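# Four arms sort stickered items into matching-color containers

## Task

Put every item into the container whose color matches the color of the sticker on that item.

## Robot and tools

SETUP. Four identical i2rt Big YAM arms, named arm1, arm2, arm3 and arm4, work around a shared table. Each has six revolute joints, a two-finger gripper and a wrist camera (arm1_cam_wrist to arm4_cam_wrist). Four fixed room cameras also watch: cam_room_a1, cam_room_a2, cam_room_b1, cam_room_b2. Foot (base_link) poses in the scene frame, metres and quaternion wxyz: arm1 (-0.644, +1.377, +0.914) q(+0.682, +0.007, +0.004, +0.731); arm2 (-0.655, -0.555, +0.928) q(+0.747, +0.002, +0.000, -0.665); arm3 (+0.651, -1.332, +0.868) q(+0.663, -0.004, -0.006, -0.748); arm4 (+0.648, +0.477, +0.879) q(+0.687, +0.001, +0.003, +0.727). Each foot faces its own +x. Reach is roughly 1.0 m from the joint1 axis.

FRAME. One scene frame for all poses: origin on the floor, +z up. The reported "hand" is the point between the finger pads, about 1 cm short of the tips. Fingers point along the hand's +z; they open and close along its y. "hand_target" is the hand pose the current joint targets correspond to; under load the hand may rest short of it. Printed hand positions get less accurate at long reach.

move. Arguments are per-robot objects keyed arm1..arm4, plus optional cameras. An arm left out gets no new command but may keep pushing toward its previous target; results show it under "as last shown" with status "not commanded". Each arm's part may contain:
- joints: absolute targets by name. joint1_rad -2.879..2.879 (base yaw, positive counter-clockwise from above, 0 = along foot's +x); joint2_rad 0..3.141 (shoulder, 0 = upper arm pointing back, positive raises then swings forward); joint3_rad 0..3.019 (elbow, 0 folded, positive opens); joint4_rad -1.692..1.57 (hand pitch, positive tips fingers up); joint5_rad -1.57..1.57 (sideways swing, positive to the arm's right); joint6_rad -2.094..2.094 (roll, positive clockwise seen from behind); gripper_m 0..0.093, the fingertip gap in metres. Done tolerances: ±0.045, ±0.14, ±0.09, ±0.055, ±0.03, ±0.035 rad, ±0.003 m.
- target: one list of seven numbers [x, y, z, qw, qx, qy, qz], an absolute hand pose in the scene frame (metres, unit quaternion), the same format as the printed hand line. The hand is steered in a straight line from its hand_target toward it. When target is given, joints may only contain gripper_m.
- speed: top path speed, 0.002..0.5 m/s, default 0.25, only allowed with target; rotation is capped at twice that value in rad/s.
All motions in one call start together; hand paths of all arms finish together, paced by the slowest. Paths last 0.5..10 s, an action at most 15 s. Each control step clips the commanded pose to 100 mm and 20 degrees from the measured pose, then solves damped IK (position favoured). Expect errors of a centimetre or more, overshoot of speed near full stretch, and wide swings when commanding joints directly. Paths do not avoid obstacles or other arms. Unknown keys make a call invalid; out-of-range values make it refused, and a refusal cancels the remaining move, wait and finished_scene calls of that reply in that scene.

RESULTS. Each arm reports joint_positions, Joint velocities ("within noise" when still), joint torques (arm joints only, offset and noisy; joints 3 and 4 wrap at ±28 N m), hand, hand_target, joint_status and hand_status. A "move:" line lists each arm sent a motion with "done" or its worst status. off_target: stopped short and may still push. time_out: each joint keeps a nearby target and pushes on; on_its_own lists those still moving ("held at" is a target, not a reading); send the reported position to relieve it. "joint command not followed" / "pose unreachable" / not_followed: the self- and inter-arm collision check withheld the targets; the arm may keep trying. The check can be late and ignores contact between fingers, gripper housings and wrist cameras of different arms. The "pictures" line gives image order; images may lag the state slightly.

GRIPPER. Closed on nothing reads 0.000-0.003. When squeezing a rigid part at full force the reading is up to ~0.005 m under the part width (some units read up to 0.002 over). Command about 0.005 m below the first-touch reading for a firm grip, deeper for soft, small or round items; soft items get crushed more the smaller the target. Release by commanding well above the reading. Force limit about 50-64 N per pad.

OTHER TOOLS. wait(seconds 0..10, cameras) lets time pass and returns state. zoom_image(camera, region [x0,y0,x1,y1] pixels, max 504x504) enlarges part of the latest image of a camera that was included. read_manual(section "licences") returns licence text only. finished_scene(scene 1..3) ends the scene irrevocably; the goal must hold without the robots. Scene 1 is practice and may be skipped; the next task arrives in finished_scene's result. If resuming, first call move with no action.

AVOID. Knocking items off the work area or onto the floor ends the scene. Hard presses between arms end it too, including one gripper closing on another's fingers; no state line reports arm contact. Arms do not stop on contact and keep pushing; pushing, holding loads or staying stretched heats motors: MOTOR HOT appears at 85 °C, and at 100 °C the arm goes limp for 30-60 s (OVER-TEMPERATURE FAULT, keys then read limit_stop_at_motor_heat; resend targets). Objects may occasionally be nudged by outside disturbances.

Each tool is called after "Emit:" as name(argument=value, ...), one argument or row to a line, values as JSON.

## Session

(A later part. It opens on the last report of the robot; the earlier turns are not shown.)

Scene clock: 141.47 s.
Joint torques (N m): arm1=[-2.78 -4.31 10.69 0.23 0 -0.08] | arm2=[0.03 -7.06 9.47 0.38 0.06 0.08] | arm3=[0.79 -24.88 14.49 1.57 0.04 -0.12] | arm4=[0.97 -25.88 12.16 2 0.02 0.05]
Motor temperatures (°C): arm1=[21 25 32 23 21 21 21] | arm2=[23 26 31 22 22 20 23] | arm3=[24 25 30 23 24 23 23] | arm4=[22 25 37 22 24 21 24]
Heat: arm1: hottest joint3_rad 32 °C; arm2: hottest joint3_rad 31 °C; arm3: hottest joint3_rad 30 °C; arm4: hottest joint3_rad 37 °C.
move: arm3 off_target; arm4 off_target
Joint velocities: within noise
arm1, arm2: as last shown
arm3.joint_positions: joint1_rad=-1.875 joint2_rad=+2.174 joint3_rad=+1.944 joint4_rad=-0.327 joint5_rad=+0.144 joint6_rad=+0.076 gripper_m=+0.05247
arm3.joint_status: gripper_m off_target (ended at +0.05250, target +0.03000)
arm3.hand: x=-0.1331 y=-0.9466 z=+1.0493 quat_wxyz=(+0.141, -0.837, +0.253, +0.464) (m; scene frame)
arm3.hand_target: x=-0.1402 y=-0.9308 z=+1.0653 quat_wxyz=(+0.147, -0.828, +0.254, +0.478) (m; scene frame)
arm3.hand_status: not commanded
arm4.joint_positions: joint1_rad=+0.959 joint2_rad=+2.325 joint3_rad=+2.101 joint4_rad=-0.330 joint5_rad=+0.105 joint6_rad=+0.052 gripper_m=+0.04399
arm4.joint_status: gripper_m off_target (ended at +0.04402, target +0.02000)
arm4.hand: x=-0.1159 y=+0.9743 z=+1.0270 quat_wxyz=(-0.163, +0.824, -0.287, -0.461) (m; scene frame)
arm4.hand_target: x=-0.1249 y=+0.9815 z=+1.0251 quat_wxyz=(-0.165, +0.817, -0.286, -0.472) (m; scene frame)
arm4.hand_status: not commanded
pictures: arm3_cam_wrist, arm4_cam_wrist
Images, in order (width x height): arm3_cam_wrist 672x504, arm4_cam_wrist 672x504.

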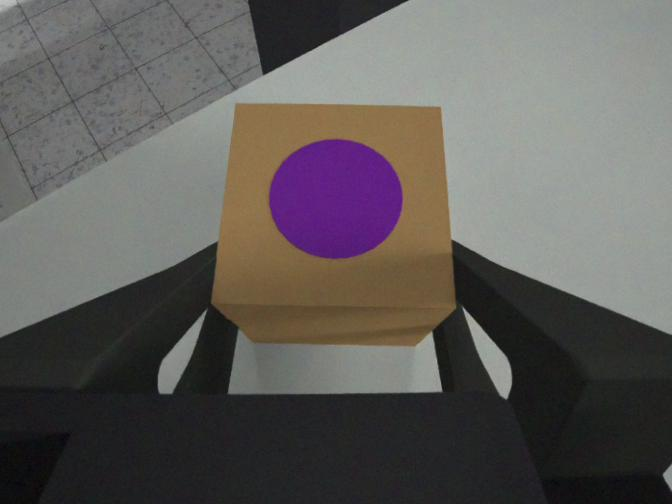

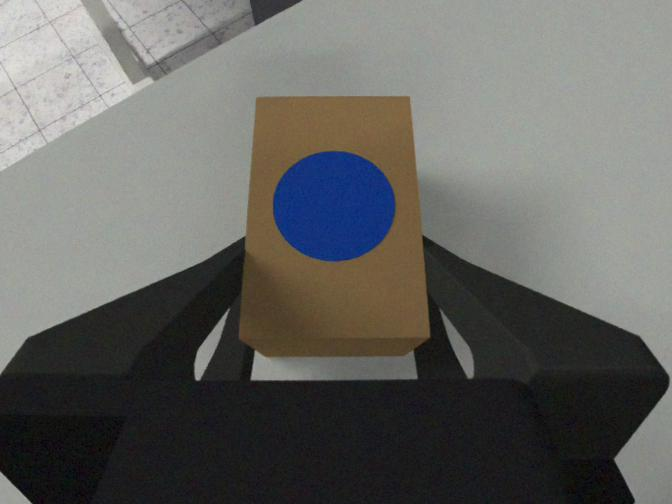

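Emit:
move(
  arm3={"target":[-0.09,-0.97,1.125,-0.147,0.828,-0.2546,-0.478],"speed":0.15},
  arm4={"target":[-0.08,0.95,1.11,-0.165,0.8175,-0.2858,-0.472],"speed":0.15},
  cameras=[],
)

Emit:
move(
  arm3={"target":[0.28,-1.16,1.2,-0.147,0.828,-0.2546,-0.478],"speed":0.35},
  arm4={"target":[0.28,0.68,1.2,-0.165,0.8175,-0.2858,-0.472],"speed":0.35},
  cameras=["arm3_cam_wrist","arm4_cam_wrist"],
)

Emit:
move(
  arm3={"joints":{"joint2_rad":0.5,"joint3_rad":0.9,"joint4_rad":-1.3,"joint5_rad":0,"joint6_rad":0}},
  arm4={"joints":{"joint2_rad":0.5,"joint3_rad":0.9,"joint4_rad":-1.3,"joint5_rad":0,"joint6_rad":0}},
  cameras=[],
)

Emit:
move(
  arm3={"joints":{"joint1_rad":1.6}},
  arm4={"joints":{"joint1_rad":-1.6}},
  cameras=[],
)

Emit:
move(
  arm3={"target":[1.1,-1.4,1.08,0,0,1,0],"speed":0.35},
  arm4={"target":[1.1,0.48,1.08,0,0,1,0],"speed":0.35},
  cameras=["arm3_cam_wrist","arm4_cam_wrist","cam_room_a1","cam_room_a2"],
)

Scene clock: 155.20 s.
Joint torques (N m): arm1=[-2.73 -4.54 10.63 0.14 0.04 -0.04] | arm2=[0.03 -7.06 9.47 0.39 0.06 0.07] | arm3=[2.2 -25.29 9.48 1.54 0.17 0] | arm4=[1.26 -26.52 9.65 1.09 0.18 0.1]
Motor temperatures (°C): arm1=[21 25 32 23 21 21 21] | arm2=[23 26 31 22 22 20 23] | arm3=[24 26 30 23 24 23 24] | arm4=[22 25 38 22 24 21 25]
Heat: arm1: hottest joint3_rad 32 °C; arm2: hottest joint3_rad 31 °C; arm3: hottest joint3_rad 30 °C; arm4: hottest joint3_rad 38 °C.
move: arm3 done; arm4 done
Joint velocities: within noise
arm1, arm2: as last shown
arm3.joint_positions: joint1_rad=-1.875 joint2_rad=+1.987 joint3_rad=+1.809 joint4_rad=-0.347 joint5_rad=+0.160 joint6_rad=+0.076 gripper_m=+0.05279
arm3.joint_status: not commanded
arm3.hand: x=-0.0885 y=-0.9630 z=+1.1208 quat_wxyz=(+0.149, -0.828, +0.256, +0.476) (m; scene frame)
arm3.hand_target: x=-0.0900 y=-0.9700 z=+1.1249 quat_wxyz=(+0.147, -0.828, +0.255, +0.478) (m; scene frame)
arm3.hand_status: done (0.008 m and 0.4 deg from the pose sent, 0.090 m and 2.1 deg at the start)
arm4.joint_positions: joint1_rad=+0.959 joint2_rad=+2.135 joint3_rad=+1.958 joint4_rad=-0.353 joint5_rad=+0.105 joint6_rad=+0.052 gripper_m=+0.04400
arm4.joint_status: not commanded
arm4.hand: x=-0.0797 y=+0.9523 z=+1.1042 quat_wxyz=(-0.166, +0.818, -0.285, -0.471) (m; scene frame)
arm4.hand_target: x=-0.0799 y=+0.9501 z=+1.1100 quat_wxyz=(-0.165, +0.817, -0.286, -0.472) (m; scene frame)
arm4.hand_status: done (0.006 m and 0.1 deg from the pose sent, 0.094 m and 1.5 deg at the start)
pictures: none
No camera images: "cameras" was empty.

Scene clock: 157.37 s.
Joint torques (N m): arm1=[-2.84 -4.78 10.56 0.14 0.06 -0.01] | arm2=[-0.09 -7.24 9.47 0.39 0.05 0.09] | arm3=[2.2 -4.48 9.69 1.55 0.21 0.03] | arm4=[1.26 -4.19 9.83 1.05 0.32 0.17]
Motor temperatures (°C): arm1=[21 25 32 23 21 21 21] | arm2=[23 26 31 22 22 20 23] | arm3=[24 26 30 23 24 23 24] | arm4=[22 25 37 22 24 21 25]
Heat: arm1: hottest joint3_rad 32 °C; arm2: hottest joint3_rad 31 °C; arm3: hottest joint3_rad 30 °C; arm4: hottest joint3_rad 37 °C.
move: arm3 done; arm4 done
Joint velocities: within noise
arm1.joint_positions: joint1_rad=-2.344 joint2_rad=+1.150 joint3_rad=+1.240 joint4_rad=-1.632 joint5_rad=-0.008 joint6_rad=-0.034 gripper_m=+0.08496
arm1.joint_status: not commanded
arm1.hand: x=-0.3974 y=+1.1721 z=+1.2021 quat_wxyz=(-0.007, -0.329, -0.944, +0.003) (m; scene frame)
arm1.hand_target: x=-0.4000 y=+1.1700 z=+1.2000 quat_wxyz=(+0.000, -0.330, -0.944, +0.000) (m; scene frame)
arm1.hand_status: not commanded
arm2.joint_positions: joint1_rad=+0.843 joint2_rad=+1.144 joint3_rad=+1.208 joint4_rad=-1.596 joint5_rad=+0.002 joint6_rad=-0.012 gripper_m=+0.08493
arm2.joint_status: not commanded
arm2.hand: x=-0.3957 y=-0.7389 z=+1.2103 quat_wxyz=(-0.019, -0.295, -0.955, +0.005) (m; scene frame)
arm2.hand_target: x=-0.4001 y=-0.7399 z=+1.2003 quat_wxyz=(+0.000, -0.300, -0.954, +0.000) (m; scene frame)
arm2.hand_status: not commanded
arm3.joint_positions: joint1_rad=-1.783 joint2_rad=+0.821 joint3_rad=+0.834 joint4_rad=-0.537 joint5_rad=+0.243 joint6_rad=+0.122 gripper_m=+0.05280
arm3.joint_status: not commanded
arm3.hand: x=+0.2824 y=-1.1553 z=+1.2031 quat_wxyz=(+0.151, -0.825, +0.256, +0.480) (m; scene frame)
arm3.hand_target: x=+0.2801 y=-1.1600 z=+1.2000 quat_wxyz=(+0.147, -0.828, +0.255, +0.478) (m; scene frame)
arm3.hand_status: done (0.006 m and 0.6 deg from the pose sent, 0.425 m and 0.4 deg at the start)
arm4.joint_positions: joint1_rad=+1.107 joint2_rad=+0.863 joint3_rad=+0.816 joint4_rad=-0.480 joint5_rad=+0.231 joint6_rad=+0.118 gripper_m=+0.04401
arm4.joint_status: not commanded
arm4.hand: x=+0.2819 y=+0.6803 z=+1.2035 quat_wxyz=(-0.168, +0.816, -0.280, -0.477) (m; scene frame)
arm4.hand_target: x=+0.2800 y=+0.6800 z=+1.1999 quat_wxyz=(-0.165, +0.818, -0.286, -0.472) (m; scene frame)
arm4.hand_status: done (0.004 m and 1.0 deg from the pose sent, 0.461 m and 0.1 deg at the start)
pictures: arm3_cam_wrist, arm4_cam_wrist
Images, in order (width x height): arm3_cam_wrist 672x504, arm4_cam_wrist 672x504.

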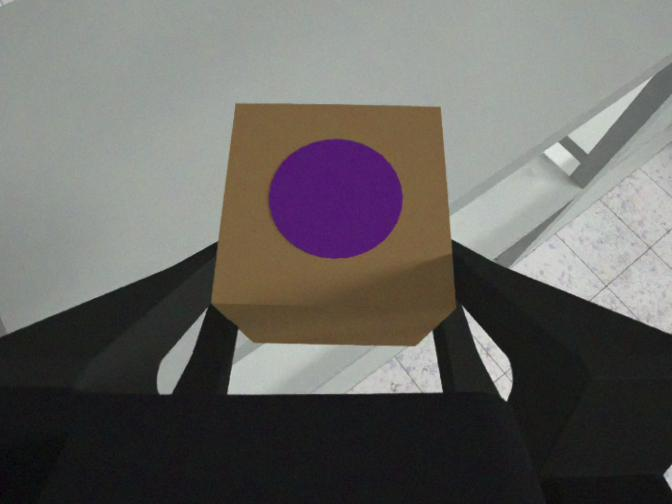

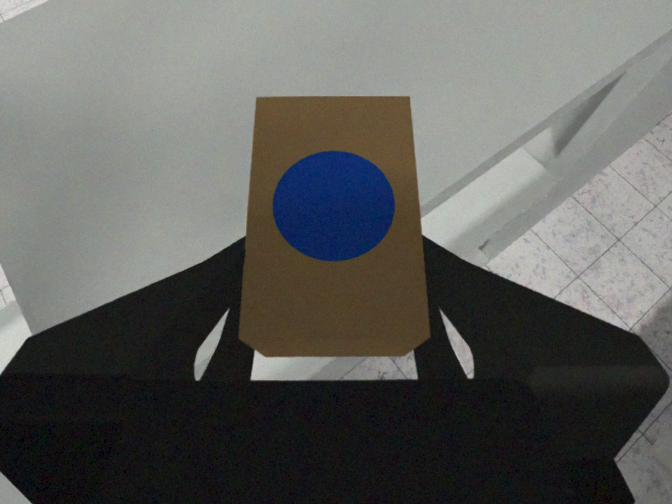

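Scene clock: 158.73 s.
Joint torques (N m): arm1=[-2.43 -4.31 10.58 0.13 0.05 -0.05] | arm2=[-0.09 -7.12 9.44 0.4 0.05 0.08] | arm3=[2.14 1.14 12.97 1.01 -0.07 -0.12] | arm4=[0.5 1.96 11.07 0.59 -0.06 -0.09]
Motor temperatures (°C): arm1=[21 25 32 23 21 21 21] | arm2=[23 26 31 22 22 20 23] | arm3=[24 26 31 23 24 23 24] | arm4=[22 25 38 22 24 21 25]
Heat: arm1: hottest joint3_rad 32 °C; arm2: hottest joint3_rad 31 °C; arm3: hottest joint3_rad 31 °C; arm4: hottest joint3_rad 38 °C.
move: arm3 done; arm4 done
Joint velocities: within noise
arm1, arm2: as last shown
arm3.joint_positions: joint1_rad=-1.782 joint2_rad=+0.497 joint3_rad=+0.855 joint4_rad=-1.296 joint5_rad=+0.002 joint6_rad=+0.008 gripper_m=+0.05280
arm3.joint_status: all done
arm3.hand: x=+0.4386 y=-1.2535 z=+1.1723 quat_wxyz=(+0.045, -0.937, +0.163, +0.305) (m; scene frame)
arm3.hand_target: x=+0.4355 y=-1.2555 z=+1.1941 quat_wxyz=(+0.046, -0.933, +0.152, +0.323) (m; scene frame)
arm3.hand_status: not commanded
arm4.joint_positions: joint1_rad=+1.107 joint2_rad=+0.492 joint3_rad=+0.865 joint4_rad=-1.291 joint5_rad=+0.004 joint6_rad=+0.014 gripper_m=+0.04401
arm4.joint_status: all done
arm4.hand: x=+0.4431 y=+0.5686 z=+1.1929 quat_wxyz=(-0.062, +0.925, -0.199, -0.316) (m; scene frame)
arm4.hand_target: x=+0.4411 y=+0.5679 z=+1.2077 quat_wxyz=(-0.064, +0.925, -0.190, -0.324) (m; scene frame)
arm4.hand_status: not commanded
pictures: none
No camera images: "cameras" was empty.

Scene clock: 161.20 s.
Joint torques (N m): arm1=[-3.02 -4.48 10.71 0.05 0 -0.06] | arm2=[-0.03 -7.12 9.46 0.4 0.06 0.09] | arm3=[2.02 1.32 12.93 1.05 0.12 -0.11] | arm4=[0.67 2.2 11.1 0.81 0.05 -0.09]
Motor temperatures (°C): arm1=[21 25 32 23 21 21 21] | arm2=[23 26 31 22 22 20 23] | arm3=[24 26 31 23 24 23 24] | arm4=[22 25 38 22 24 21 25]
Heat: arm1: hottest joint3_rad 32 °C; arm2: hottest joint3_rad 31 °C; arm3: hottest joint3_rad 31 °C; arm4: hottest joint3_rad 38 °C.
move: arm3 done; arm4 done
Joint velocities: within noise
arm1, arm2: as last shown
arm3.joint_positions: joint1_rad=+1.589 joint2_rad=+0.497 joint3_rad=+0.855 joint4_rad=-1.296 joint5_rad=-0.002 joint6_rad=+0.006 gripper_m=+0.05290
arm3.joint_status: all done
arm3.hand: x=+0.8739 y=-1.3504 z=+1.1742 quat_wxyz=(-0.312, -0.049, -0.949, +0.020) (m; scene frame)
arm3.hand_target: x=+0.8763 y=-1.3483 z=+1.1959 quat_wxyz=(-0.330, -0.041, -0.943, +0.022) (m; scene frame)
arm3.hand_status: not commanded
arm4.joint_positions: joint1_rad=-1.598 joint2_rad=+0.492 joint3_rad=+0.865 joint4_rad=-1.291 joint5_rad=+0.001 joint6_rad=+0.013 gripper_m=+0.04406
arm4.joint_status: all done
arm4.hand: x=+0.8744 y=+0.4844 z=+1.1911 quat_wxyz=(-0.318, +0.008, -0.948, -0.005) (m; scene frame)
arm4.hand_target: x=+0.8760 y=+0.4842 z=+1.2059 quat_wxyz=(-0.327, +0.013, -0.945, -0.003) (m; scene frame)
arm4.hand_status: not commanded
pictures: none
No camera images: "cameras" was empty.

Scene clock: 162.93 s.
Joint torques (N m): arm1=[-3.25 -3.78 10.48 0.21 0.03 -0.03] | arm2=[0.03 -7.24 9.47 0.36 0.05 0.09] | arm3=[0.09 -16.26 12.82 -0.57 0.12 -0.12] | arm4=[-0.15 -15.79 11.51 -0.47 0.01 -0.01]
Motor temperatures (°C): arm1=[21 25 32 23 21 21 21] | arm2=[23 26 31 22 22 20 23] | arm3=[24 26 31 23 24 23 24] | arm4=[22 25 38 22 24 21 25]
Heat: arm1: hottest joint3_rad 32 °C; arm2: hottest joint3_rad 31 °C; arm3: hottest joint3_rad 31 °C; arm4: hottest joint3_rad 38 °C.
move: arm3 off_target; arm4 off_target
Joint velocities: within noise
arm1, arm2: as last shown
arm3.joint_positions: joint1_rad=+1.545 joint2_rad=+1.550 joint3_rad=+1.339 joint4_rad=-1.422 joint5_rad=-0.015 joint6_rad=-0.153 gripper_m=+0.05291
arm3.joint_status: not commanded
arm3.hand: x=+1.0863 y=-1.3911 z=+1.0538 quat_wxyz=(+0.030, +0.003, -1.000, -0.005) (m; scene frame)
arm3.hand_target: x=+1.0987 y=-1.3997 z=+1.0800 quat_wxyz=(+0.000, +0.000, -1.000, +0.000) (m; scene frame)
arm3.hand_status: off_target (0.031 m and 3.5 deg from the pose sent, 0.250 m and 36.8 deg at the start)
arm4.joint_positions: joint1_rad=-1.616 joint2_rad=+1.536 joint3_rad=+1.308 joint4_rad=-1.389 joint5_rad=-0.001 joint6_rad=+0.012 gripper_m=+0.04406
arm4.joint_status: not commanded
arm4.hand: x=+1.0858 y=+0.4827 z=+1.0564 quat_wxyz=(+0.026, +0.000, -1.000, +0.002) (m; scene frame)
arm4.hand_target: x=+1.0989 y=+0.4800 z=+1.0798 quat_wxyz=(+0.000, +0.000, -1.000, +0.000) (m; scene frame)
arm4.hand_status: off_target (0.028 m and 2.9 deg from the pose sent, 0.252 m and 37.1 deg at the start)
pictures: arm3_cam_wrist, arm4_cam_wrist, cam_room_a1, cam_room_a2
Images, in order (width x height): arm3_cam_wrist 672x504, arm4_cam_wrist 672x504, cam_room_a1 672x504, cam_room_a2 672x504.

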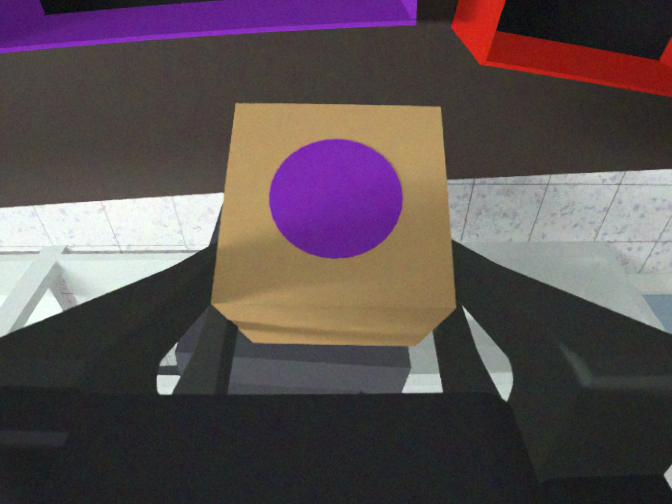

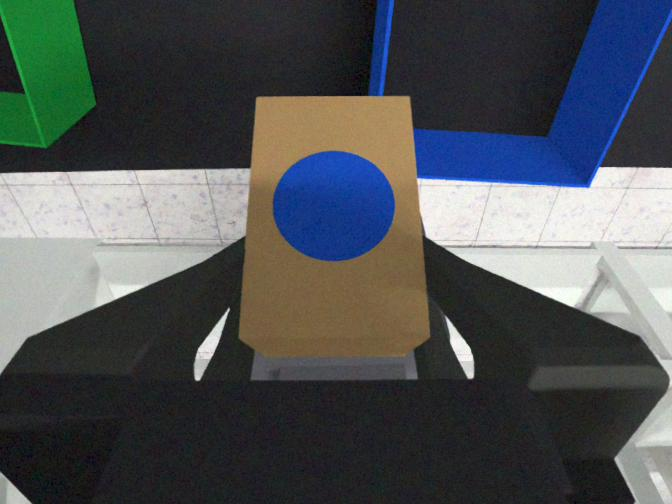

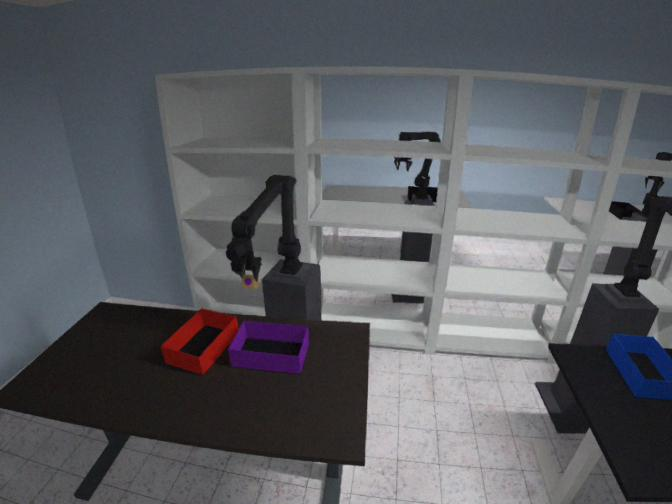

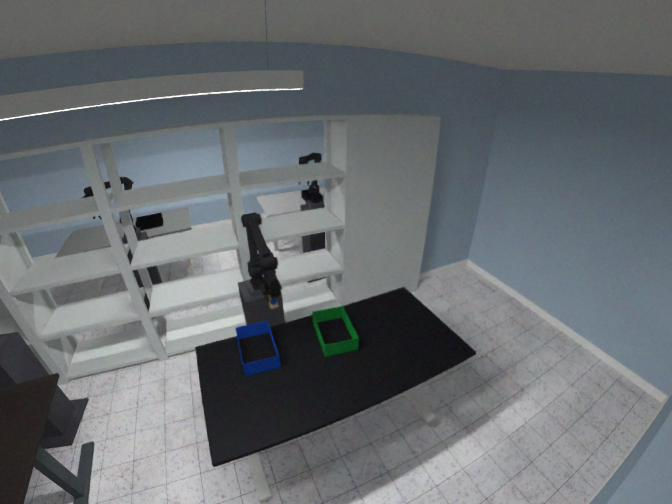

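Emit:
move(
  arm3={"target":[1.18,-1.315,0.97,0,0,1,0],"speed":0.35},
  arm4={"target":[1.12,0.373,0.97,0,0,1,0],"speed":0.35},
  cameras=["arm3_cam_wrist","arm4_cam_wrist","cam_room_a1","cam_room_a2"],
)

Scene clock: 170.10 s.
Joint torques (N m): arm1=[-2.96 -4.19 10.63 0.09 0.03 -0.04] | arm2=[0.09 -7.24 9.47 0.4 0.04 0.08] | arm3=[0.67 -19.9 11.79 -0.03 0.11 0.02] | arm4=[0.85 -17.08 8.23 0.29 -0.03 -0.07]
Motor temperatures (°C): arm1=[21 25 32 23 21 21 21] | arm2=[23 26 31 22 22 20 23] | arm3=[24 26 31 23 24 23 24] | arm4=[22 25 39 22 24 21 26]
Heat: arm1: hottest joint3_rad 32 °C; arm2: hottest joint3_rad 31 °C; arm3: hottest joint3_rad 31 °C; arm4: hottest joint3_rad 39 °C.
move: arm3 off_target; arm4 off_target
Joint velocities: within noise
arm1, arm2: as last shown
arm3.joint_positions: joint1_rad=+1.721 joint2_rad=+1.810 joint3_rad=+1.380 joint4_rad=-1.211 joint5_rad=-0.016 joint6_rad=+0.017 gripper_m=+0.05291
arm3.joint_status: not commanded
arm3.hand: x=+1.1580 y=-1.3131 z=+0.9456 quat_wxyz=(+0.035, +0.006, -0.999, +0.000) (m; scene frame)
arm3.hand_target: x=+1.1787 y=-1.3151 z=+0.9705 quat_wxyz=(+0.000, +0.000, -1.000, +0.000) (m; scene frame)
arm3.hand_status: off_target (0.033 m and 4.0 deg from the pose sent, 0.147 m and 3.5 deg at the start)
arm4.joint_positions: joint1_rad=-1.851 joint2_rad=+1.699 joint3_rad=+1.250 joint4_rad=-1.147 joint5_rad=-0.001 joint6_rad=-0.204 gripper_m=+0.04407
arm4.joint_status: not commanded
arm4.hand: x=+1.1117 y=+0.3717 z=+0.9628 quat_wxyz=(+0.015, -0.010, -1.000, -0.002) (m; scene frame)
arm4.hand_target: x=+1.1198 y=+0.3730 z=+0.9701 quat_wxyz=(+0.000, +0.000, -1.000, +0.000) (m; scene frame)
arm4.hand_status: off_target (0.011 m and 2.1 deg from the pose sent, 0.144 m and 2.9 deg at the start)
pictures: arm3_cam_wrist, arm4_cam_wrist, cam_room_a1, cam_room_a2
Images, in order (width x height): arm3_cam_wrist 672x504, arm4_cam_wrist 672x504, cam_room_a1 672x504, cam_room_a2 672x504.

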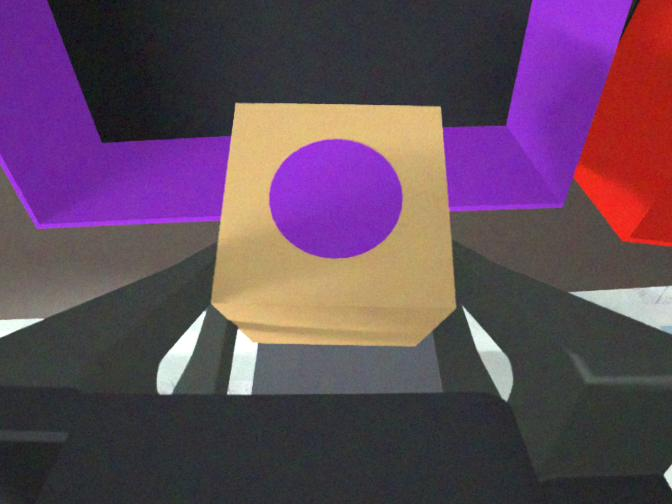

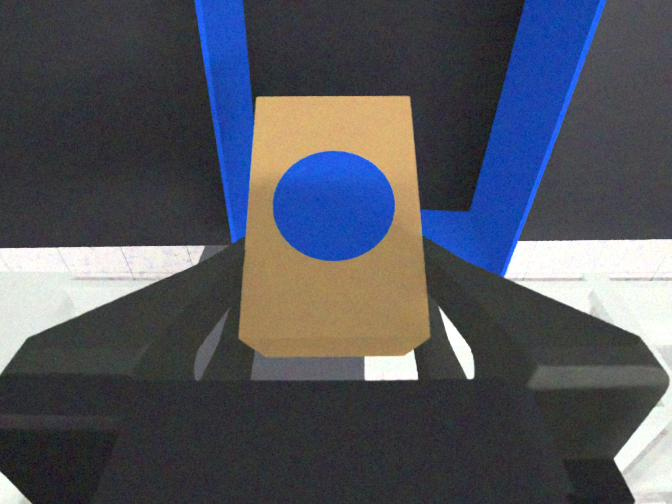

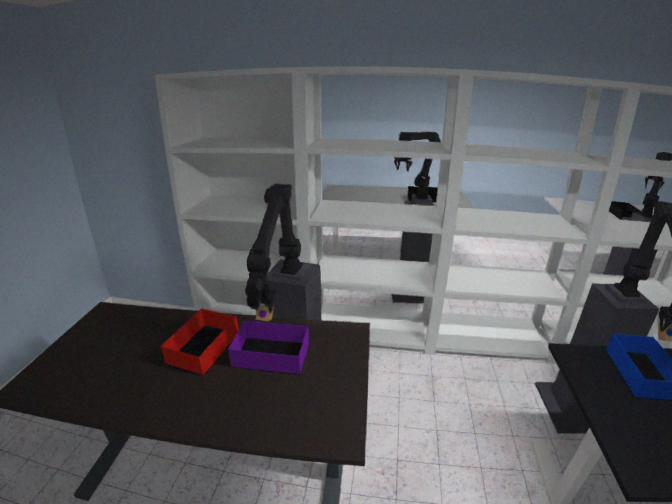

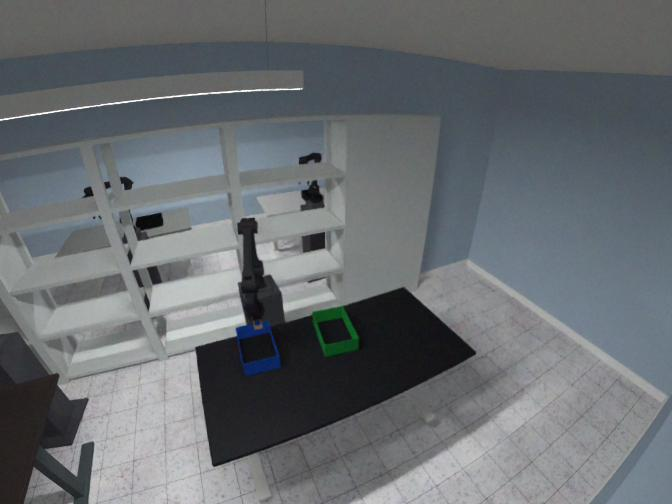

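Emit:
move(
  arm3={"target":[1.18,-1.297,0.84,0,0,1,0],"speed":0.25},
  arm4={"target":[1.13,0.353,0.83,0,0,1,0],"speed":0.25},
  cameras=["arm3_cam_wrist","arm4_cam_wrist"],
)

Emit:
move(
  arm3={"target":[1.175,-1.297,0.775,0,0,1,0],"speed":0.07},
  arm4={"target":[1.13,0.353,0.765,0,0,1,0],"speed":0.07},
  cameras=["arm3_cam_wrist","arm4_cam_wrist"],
)

Scene clock: 179.90 s.
Joint torques (N m): arm1=[-2.32 -4.31 10.59 0.23 0 -0.05] | arm2=[0.03 -7.12 9.46 0.43 0.04 0.09] | arm3=[1.85 -20.42 6.94 0.25 0.1 0.02] | arm4=[0.15 -17.67 6.37 0.43 -0.04 -0.1]
Motor temperatures (°C): arm1=[21 25 32 23 21 21 21] | arm2=[23 25 31 22 22 20 23] | arm3=[24 26 32 23 24 23 24] | arm4=[22 25 37 22 24 21 26]
Heat: arm1: hottest joint3_rad 32 °C; arm2: hottest joint3_rad 31 °C; arm3: hottest joint3_rad 32 °C; arm4: hottest joint3_rad 37 °C.
move: arm3 off_target; arm4 done
Joint velocities: within noise
arm1, arm2: as last shown
arm3.joint_positions: joint1_rad=+1.743 joint2_rad=+1.977 joint3_rad=+1.295 joint4_rad=-0.914 joint5_rad=-0.016 joint6_rad=+0.054 gripper_m=+0.05291
arm3.joint_status: not commanded
arm3.hand: x=+1.1742 y=-1.3030 z=+0.8325 quat_wxyz=(+0.013, -0.002, -1.000, +0.000) (m; scene frame)
arm3.hand_target: x=+1.1800 y=-1.2970 z=+0.8401 quat_wxyz=(+0.000, +0.000, -1.000, +0.000) (m; scene frame)
arm3.hand_status: off_target (0.011 m and 1.5 deg from the pose sent, 0.109 m and 4.0 deg at the start)
arm4.joint_positions: joint1_rad=-1.875 joint2_rad=+1.934 joint3_rad=+1.169 joint4_rad=-0.822 joint5_rad=-0.001 joint6_rad=-0.238 gripper_m=+0.04406
arm4.joint_status: not commanded
arm4.hand: x=+1.1238 y=+0.3564 z=+0.8274 quat_wxyz=(+0.010, -0.005, -1.000, -0.001) (m; scene frame)
arm4.hand_target: x=+1.1300 y=+0.3530 z=+0.8301 quat_wxyz=(+0.000, +0.000, -1.000, +0.000) (m; scene frame)
arm4.hand_status: done (0.008 m and 1.3 deg from the pose sent, 0.135 m and 2.0 deg at the start)
pictures: arm3_cam_wrist, arm4_cam_wrist
Images, in order (width x height): arm3_cam_wrist 672x504, arm4_cam_wrist 672x504.

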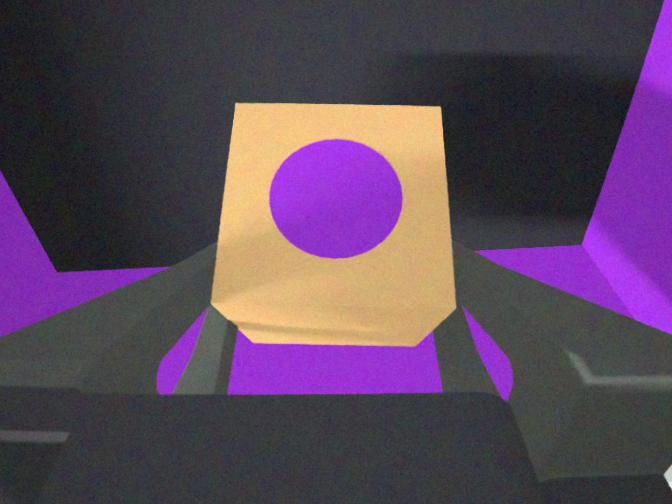

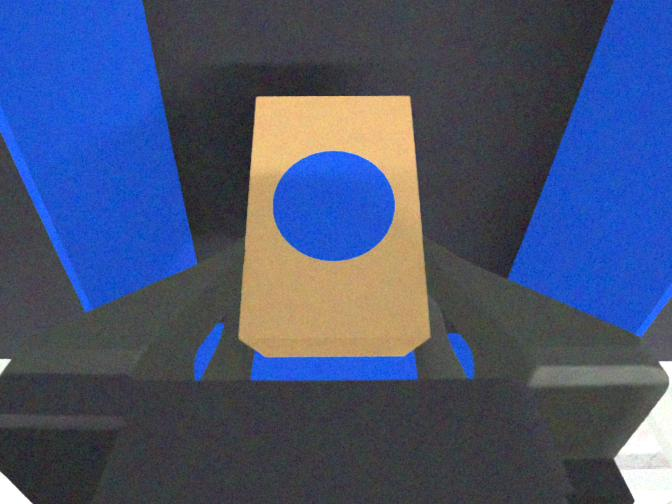

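Scene clock: 181.33 s.
Joint torques (N m): arm1=[-2.67 -4.31 10.48 0.35 -0.02 -0.05] | arm2=[-0.03 -7.06 9.44 0.36 0.04 0.08] | arm3=[1.9 -18.55 5.57 0.53 0.11 0.03] | arm4=[-0.21 -17.14 5.18 0.54 -0.05 -0.11]
Motor temperatures (°C): arm1=[21 25 32 23 21 21 21] | arm2=[23 25 31 22 22 20 23] | arm3=[24 26 32 23 24 23 24] | arm4=[22 25 36 22 24 21 26]
Heat: arm1: hottest joint3_rad 32 °C; arm2: hottest joint3_rad 31 °C; arm3: hottest joint3_rad 32 °C; arm4: hottest joint3_rad 36 °C.
move: arm3 off_target; arm4 done
Joint velocities: within noise
arm1, arm2: as last shown
arm3.joint_positions: joint1_rad=+1.743 joint2_rad=+2.053 joint3_rad=+1.262 joint4_rad=-0.771 joint5_rad=-0.016 joint6_rad=+0.056 gripper_m=+0.05291
arm3.joint_status: not commanded
arm3.hand: x=+1.1783 y=-1.3035 z=+0.7848 quat_wxyz=(-0.004, -0.002, -1.000, -0.001) (m; scene frame)
arm3.hand_target: x=+1.1747 y=-1.2972 z=+0.7751 quat_wxyz=(+0.000, +0.000, -1.000, +0.000) (m; scene frame)
arm3.hand_status: off_target (0.012 m and 0.6 deg from the pose sent, 0.058 m and 1.5 deg at the start)
arm4.joint_positions: joint1_rad=-1.875 joint2_rad=+2.039 joint3_rad=+1.160 joint4_rad=-0.680 joint5_rad=-0.001 joint6_rad=-0.238 gripper_m=+0.04407
arm4.joint_status: not commanded
arm4.hand: x=+1.1319 y=+0.3541 z=+0.7752 quat_wxyz=(-0.004, -0.005, -1.000, +0.003) (m; scene frame)
arm4.hand_target: x=+1.1299 y=+0.3530 z=+0.7652 quat_wxyz=(+0.000, +0.000, -1.000, +0.000) (m; scene frame)
arm4.hand_status: done (0.010 m and 0.8 deg from the pose sent, 0.063 m and 1.3 deg at the start)
pictures: arm3_cam_wrist, arm4_cam_wrist
Images, in order (width x height): arm3_cam_wrist 672x504, arm4_cam_wrist 672x504.

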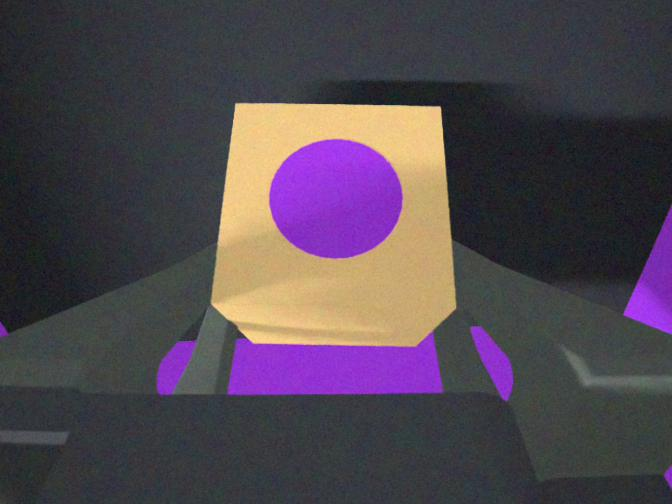

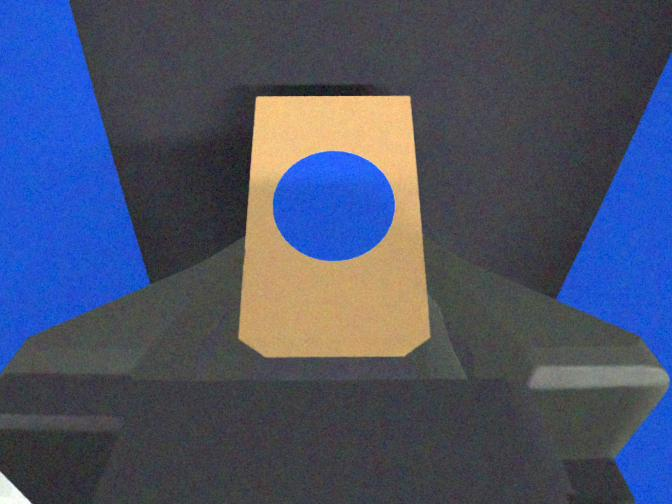

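Emit:
move(
  arm3={"target":[1.175,-1.297,0.745,0,0,1,0],"speed":0.05},
  arm4={"target":[1.13,0.353,0.74,0,0,1,0],"speed":0.05},
  cameras=["arm3_cam_wrist","arm4_cam_wrist"],
)

Scene clock: 185.73 s.
Joint torques (N m): arm1=[-3.02 -4.25 10.63 0.28 0.02 -0.05] | arm2=[-0.15 -7.12 9.47 0.38 0.05 0.08] | arm3=[1.96 -14.15 4.97 1.16 0.12 0.03] | arm4=[0.09 -13.51 4.9 0.91 -0.04 -0.08]
Motor temperatures (°C): arm1=[21 24 32 23 21 21 21] | arm2=[23 25 31 22 22 20 23] | arm3=[24 26 31 23 24 23 24] | arm4=[22 25 35 22 24 21 26]
Heat: arm1: hottest joint3_rad 32 °C; arm2: hottest joint3_rad 31 °C; arm3: hottest joint3_rad 31 °C; arm4: hottest joint3_rad 35 °C.
move: arm3 off_target; arm4 off_target
Joint velocities: within noise
arm1, arm2: as last shown
arm3.joint_positions: joint1_rad=+1.743 joint2_rad=+2.055 joint3_rad=+1.262 joint4_rad=-0.723 joint5_rad=-0.016 joint6_rad=+0.056 gripper_m=+0.05291
arm3.joint_status: not commanded
arm3.hand: x=+1.1897 y=-1.3029 z=+0.7842 quat_wxyz=(-0.027, -0.002, -1.000, -0.003) (m; scene frame)
arm3.hand_target: x=+1.1728 y=-1.2976 z=+0.7474 quat_wxyz=(+0.000, +0.000, -1.000, +0.000) (m; scene frame)
arm3.hand_status: off_target (0.042 m and 3.2 deg from the pose sent, 0.041 m and 0.6 deg at the start)
arm4.joint_positions: joint1_rad=-1.875 joint2_rad=+2.041 joint3_rad=+1.160 joint4_rad=-0.638 joint5_rad=-0.001 joint6_rad=-0.238 gripper_m=+0.04407
arm4.joint_status: not commanded
arm4.hand: x=+1.1414 y=+0.3517 z=+0.7743 quat_wxyz=(-0.023, -0.005, -1.000, +0.007) (m; scene frame)
arm4.hand_target: x=+1.1283 y=+0.3535 z=+0.7421 quat_wxyz=(+0.000, +0.000, -1.000, +0.000) (m; scene frame)
arm4.hand_status: off_target (0.036 m and 2.8 deg from the pose sent, 0.035 m and 0.8 deg at the start)
pictures: arm3_cam_wrist, arm4_cam_wrist
Images, in order (width x height): arm3_cam_wrist 672x504, arm4_cam_wrist 672x504.

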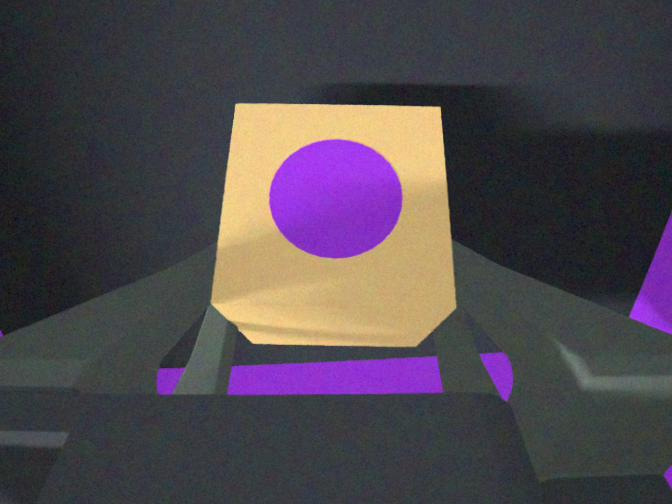

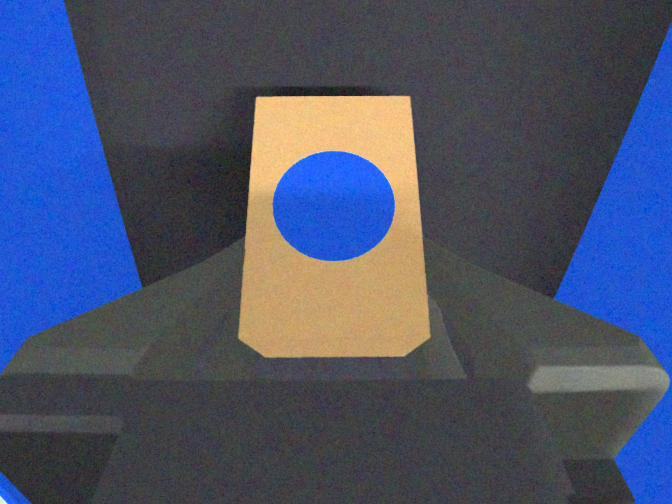

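Emit:
move(
  arm3={"joints":{"gripper_m":0.08}},
  arm4={"joints":{"gripper_m":0.07}},
  cameras=[],
)

Emit:
move(
  arm3={"target":[1.175,-1.297,1.0,0,0,1,0]},
  arm4={"target":[1.13,0.353,1.0,0,0,1,0]},
  cameras=["arm3_cam_wrist","arm4_cam_wrist"],
)

Scene clock: 207.77 s.
Joint torques (N m): arm1=[-2.49 -4.66 10.61 0.18 0 -0.02] | arm2=[-0.09 -7.06 9.43 0.36 0.05 0.09] | arm3=[1.9 -20.07 5.63 0.27 0.11 0.03] | arm4=[0.79 -17.96 4.98 0.44 -0.04 -0.09]
Motor temperatures (°C): arm1=[21 24 32 23 21 21 21] | arm2=[23 25 31 22 22 20 23] | arm3=[24 26 29 23 24 23 24] | arm4=[22 25 32 22 24 21 26]
Heat: arm1: hottest joint3_rad 32 °C; arm2: hottest joint3_rad 31 °C; arm3: hottest joint3_rad 29 °C; arm4: hottest joint3_rad 32 °C.
move: arm3 done; arm4 done
Joint velocities: within noise
arm1.joint_positions: joint1_rad=-2.344 joint2_rad=+1.150 joint3_rad=+1.240 joint4_rad=-1.632 joint5_rad=-0.008 joint6_rad=-0.034 gripper_m=+0.08496
arm1.joint_status: not commanded
arm1.hand: x=-0.3974 y=+1.1721 z=+1.2021 quat_wxyz=(-0.007, -0.329, -0.944, +0.003) (m; scene frame)
arm1.hand_target: x=-0.4000 y=+1.1700 z=+1.2000 quat_wxyz=(+0.000, -0.330, -0.944, +0.000) (m; scene frame)
arm1.hand_status: not commanded
arm2.joint_positions: joint1_rad=+0.843 joint2_rad=+1.144 joint3_rad=+1.208 joint4_rad=-1.596 joint5_rad=+0.002 joint6_rad=-0.012 gripper_m=+0.08493
arm2.joint_status: not commanded
arm2.hand: x=-0.3957 y=-0.7389 z=+1.2103 quat_wxyz=(-0.019, -0.295, -0.955, +0.005) (m; scene frame)
arm2.hand_target: x=-0.4001 y=-0.7399 z=+1.2003 quat_wxyz=(+0.000, -0.300, -0.954, +0.000) (m; scene frame)
arm2.hand_status: not commanded
arm3.joint_positions: joint1_rad=+1.743 joint2_rad=+2.119 joint3_rad=+1.247 joint4_rad=-0.707 joint5_rad=-0.015 joint6_rad=+0.058 gripper_m=+0.07996
arm3.joint_status: all done
arm3.hand: x=+1.1714 y=-1.3045 z=+0.7478 quat_wxyz=(+0.004, -0.003, -1.000, +0.000) (m; scene frame)
arm3.hand_target: x=+1.1728 y=-1.2977 z=+0.7475 quat_wxyz=(+0.000, +0.000, -1.000, +0.000) (m; scene frame)
arm3.hand_status: not commanded
arm4.joint_positions: joint1_rad=-1.875 joint2_rad=+2.092 joint3_rad=+1.154 joint4_rad=-0.628 joint5_rad=-0.002 joint6_rad=-0.238 gripper_m=+0.06991
arm4.joint_status: all done
arm4.hand: x=+1.1281 y=+0.3551 z=+0.7484 quat_wxyz=(+0.000, -0.005, -1.000, +0.001) (m; scene frame)
arm4.hand_target: x=+1.1283 y=+0.3535 z=+0.7421 quat_wxyz=(+0.000, +0.000, -1.000, +0.000) (m; scene frame)
arm4.hand_status: not commanded
pictures: none
No camera images: "cameras" was empty.

Scene clock: 209.50 s.
Joint torques (N m): arm1=[-3.02 -3.84 10.52 0.14 0.05 -0.06] | arm2=[0.03 -7.24 9.46 0.39 0.05 0.08] | arm3=[1.55 -17.67 11.28 -0.46 0.07 -0.04] | arm4=[0.21 -16.62 9.95 -0.35 0.01 -0.11]
Motor temperatures (°C): arm1=[21 24 32 23 21 21 21] | arm2=[23 25 31 22 22 20 23] | arm3=[24 26 30 23 24 23 24] | arm4=[22 25 32 22 24 21 26]
Heat: arm1: hottest joint3_rad 32 °C; arm2: hottest joint3_rad 31 °C; arm3: hottest joint3_rad 30 °C; arm4: hottest joint3_rad 32 °C.
move: arm3 off_target; arm4 off_target
Joint velocities: within noise
arm1, arm2: as last shown
arm3.joint_positions: joint1_rad=+1.743 joint2_rad=+1.755 joint3_rad=+1.426 joint4_rad=-1.266 joint5_rad=-0.015 joint6_rad=+0.058 gripper_m=+0.07996
arm3.joint_status: not commanded
arm3.hand: x=+1.1633 y=-1.3016 z=+0.9890 quat_wxyz=(+0.012, -0.003, -1.000, +0.000) (m; scene frame)
arm3.hand_target: x=+1.1746 y=-1.2971 z=+1.0002 quat_wxyz=(+0.000, +0.000, -1.000, +0.000) (m; scene frame)
arm3.hand_status: off_target (0.017 m and 1.4 deg from the pose sent, 0.252 m and 0.6 deg at the start)
arm4.joint_positions: joint1_rad=-1.875 joint2_rad=+1.693 joint3_rad=+1.319 joint4_rad=-1.211 joint5_rad=-0.002 joint6_rad=-0.240 gripper_m=+0.06991
arm4.joint_status: not commanded
arm4.hand: x=+1.1207 y=+0.3581 z=+0.9898 quat_wxyz=(+0.009, -0.004, -1.000, -0.001) (m; scene frame)
arm4.hand_target: x=+1.1297 y=+0.3531 z=+1.0001 quat_wxyz=(+0.000, +0.000, -1.000, +0.000) (m; scene frame)
arm4.hand_status: off_target (0.015 m and 1.2 deg from the pose sent, 0.252 m and 0.6 deg at the start)
pictures: arm3_cam_wrist, arm4_cam_wrist
Images, in order (width x height): arm3_cam_wrist 672x504, arm4_cam_wrist 672x504.

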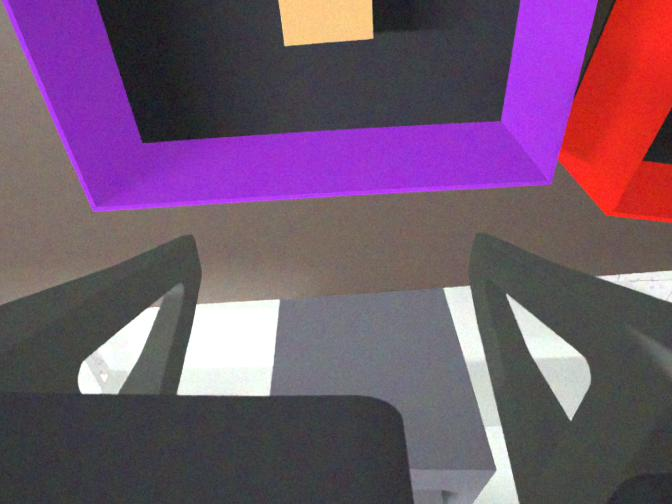

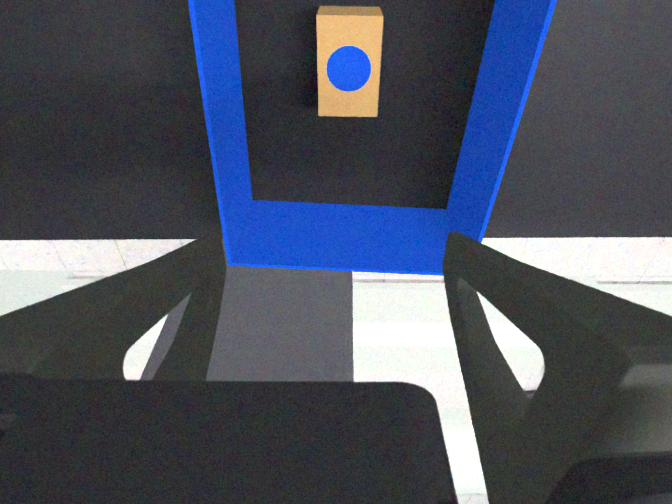

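Emit:
finished_scene(
  scene=2,
)

The scene is finished: the task was done.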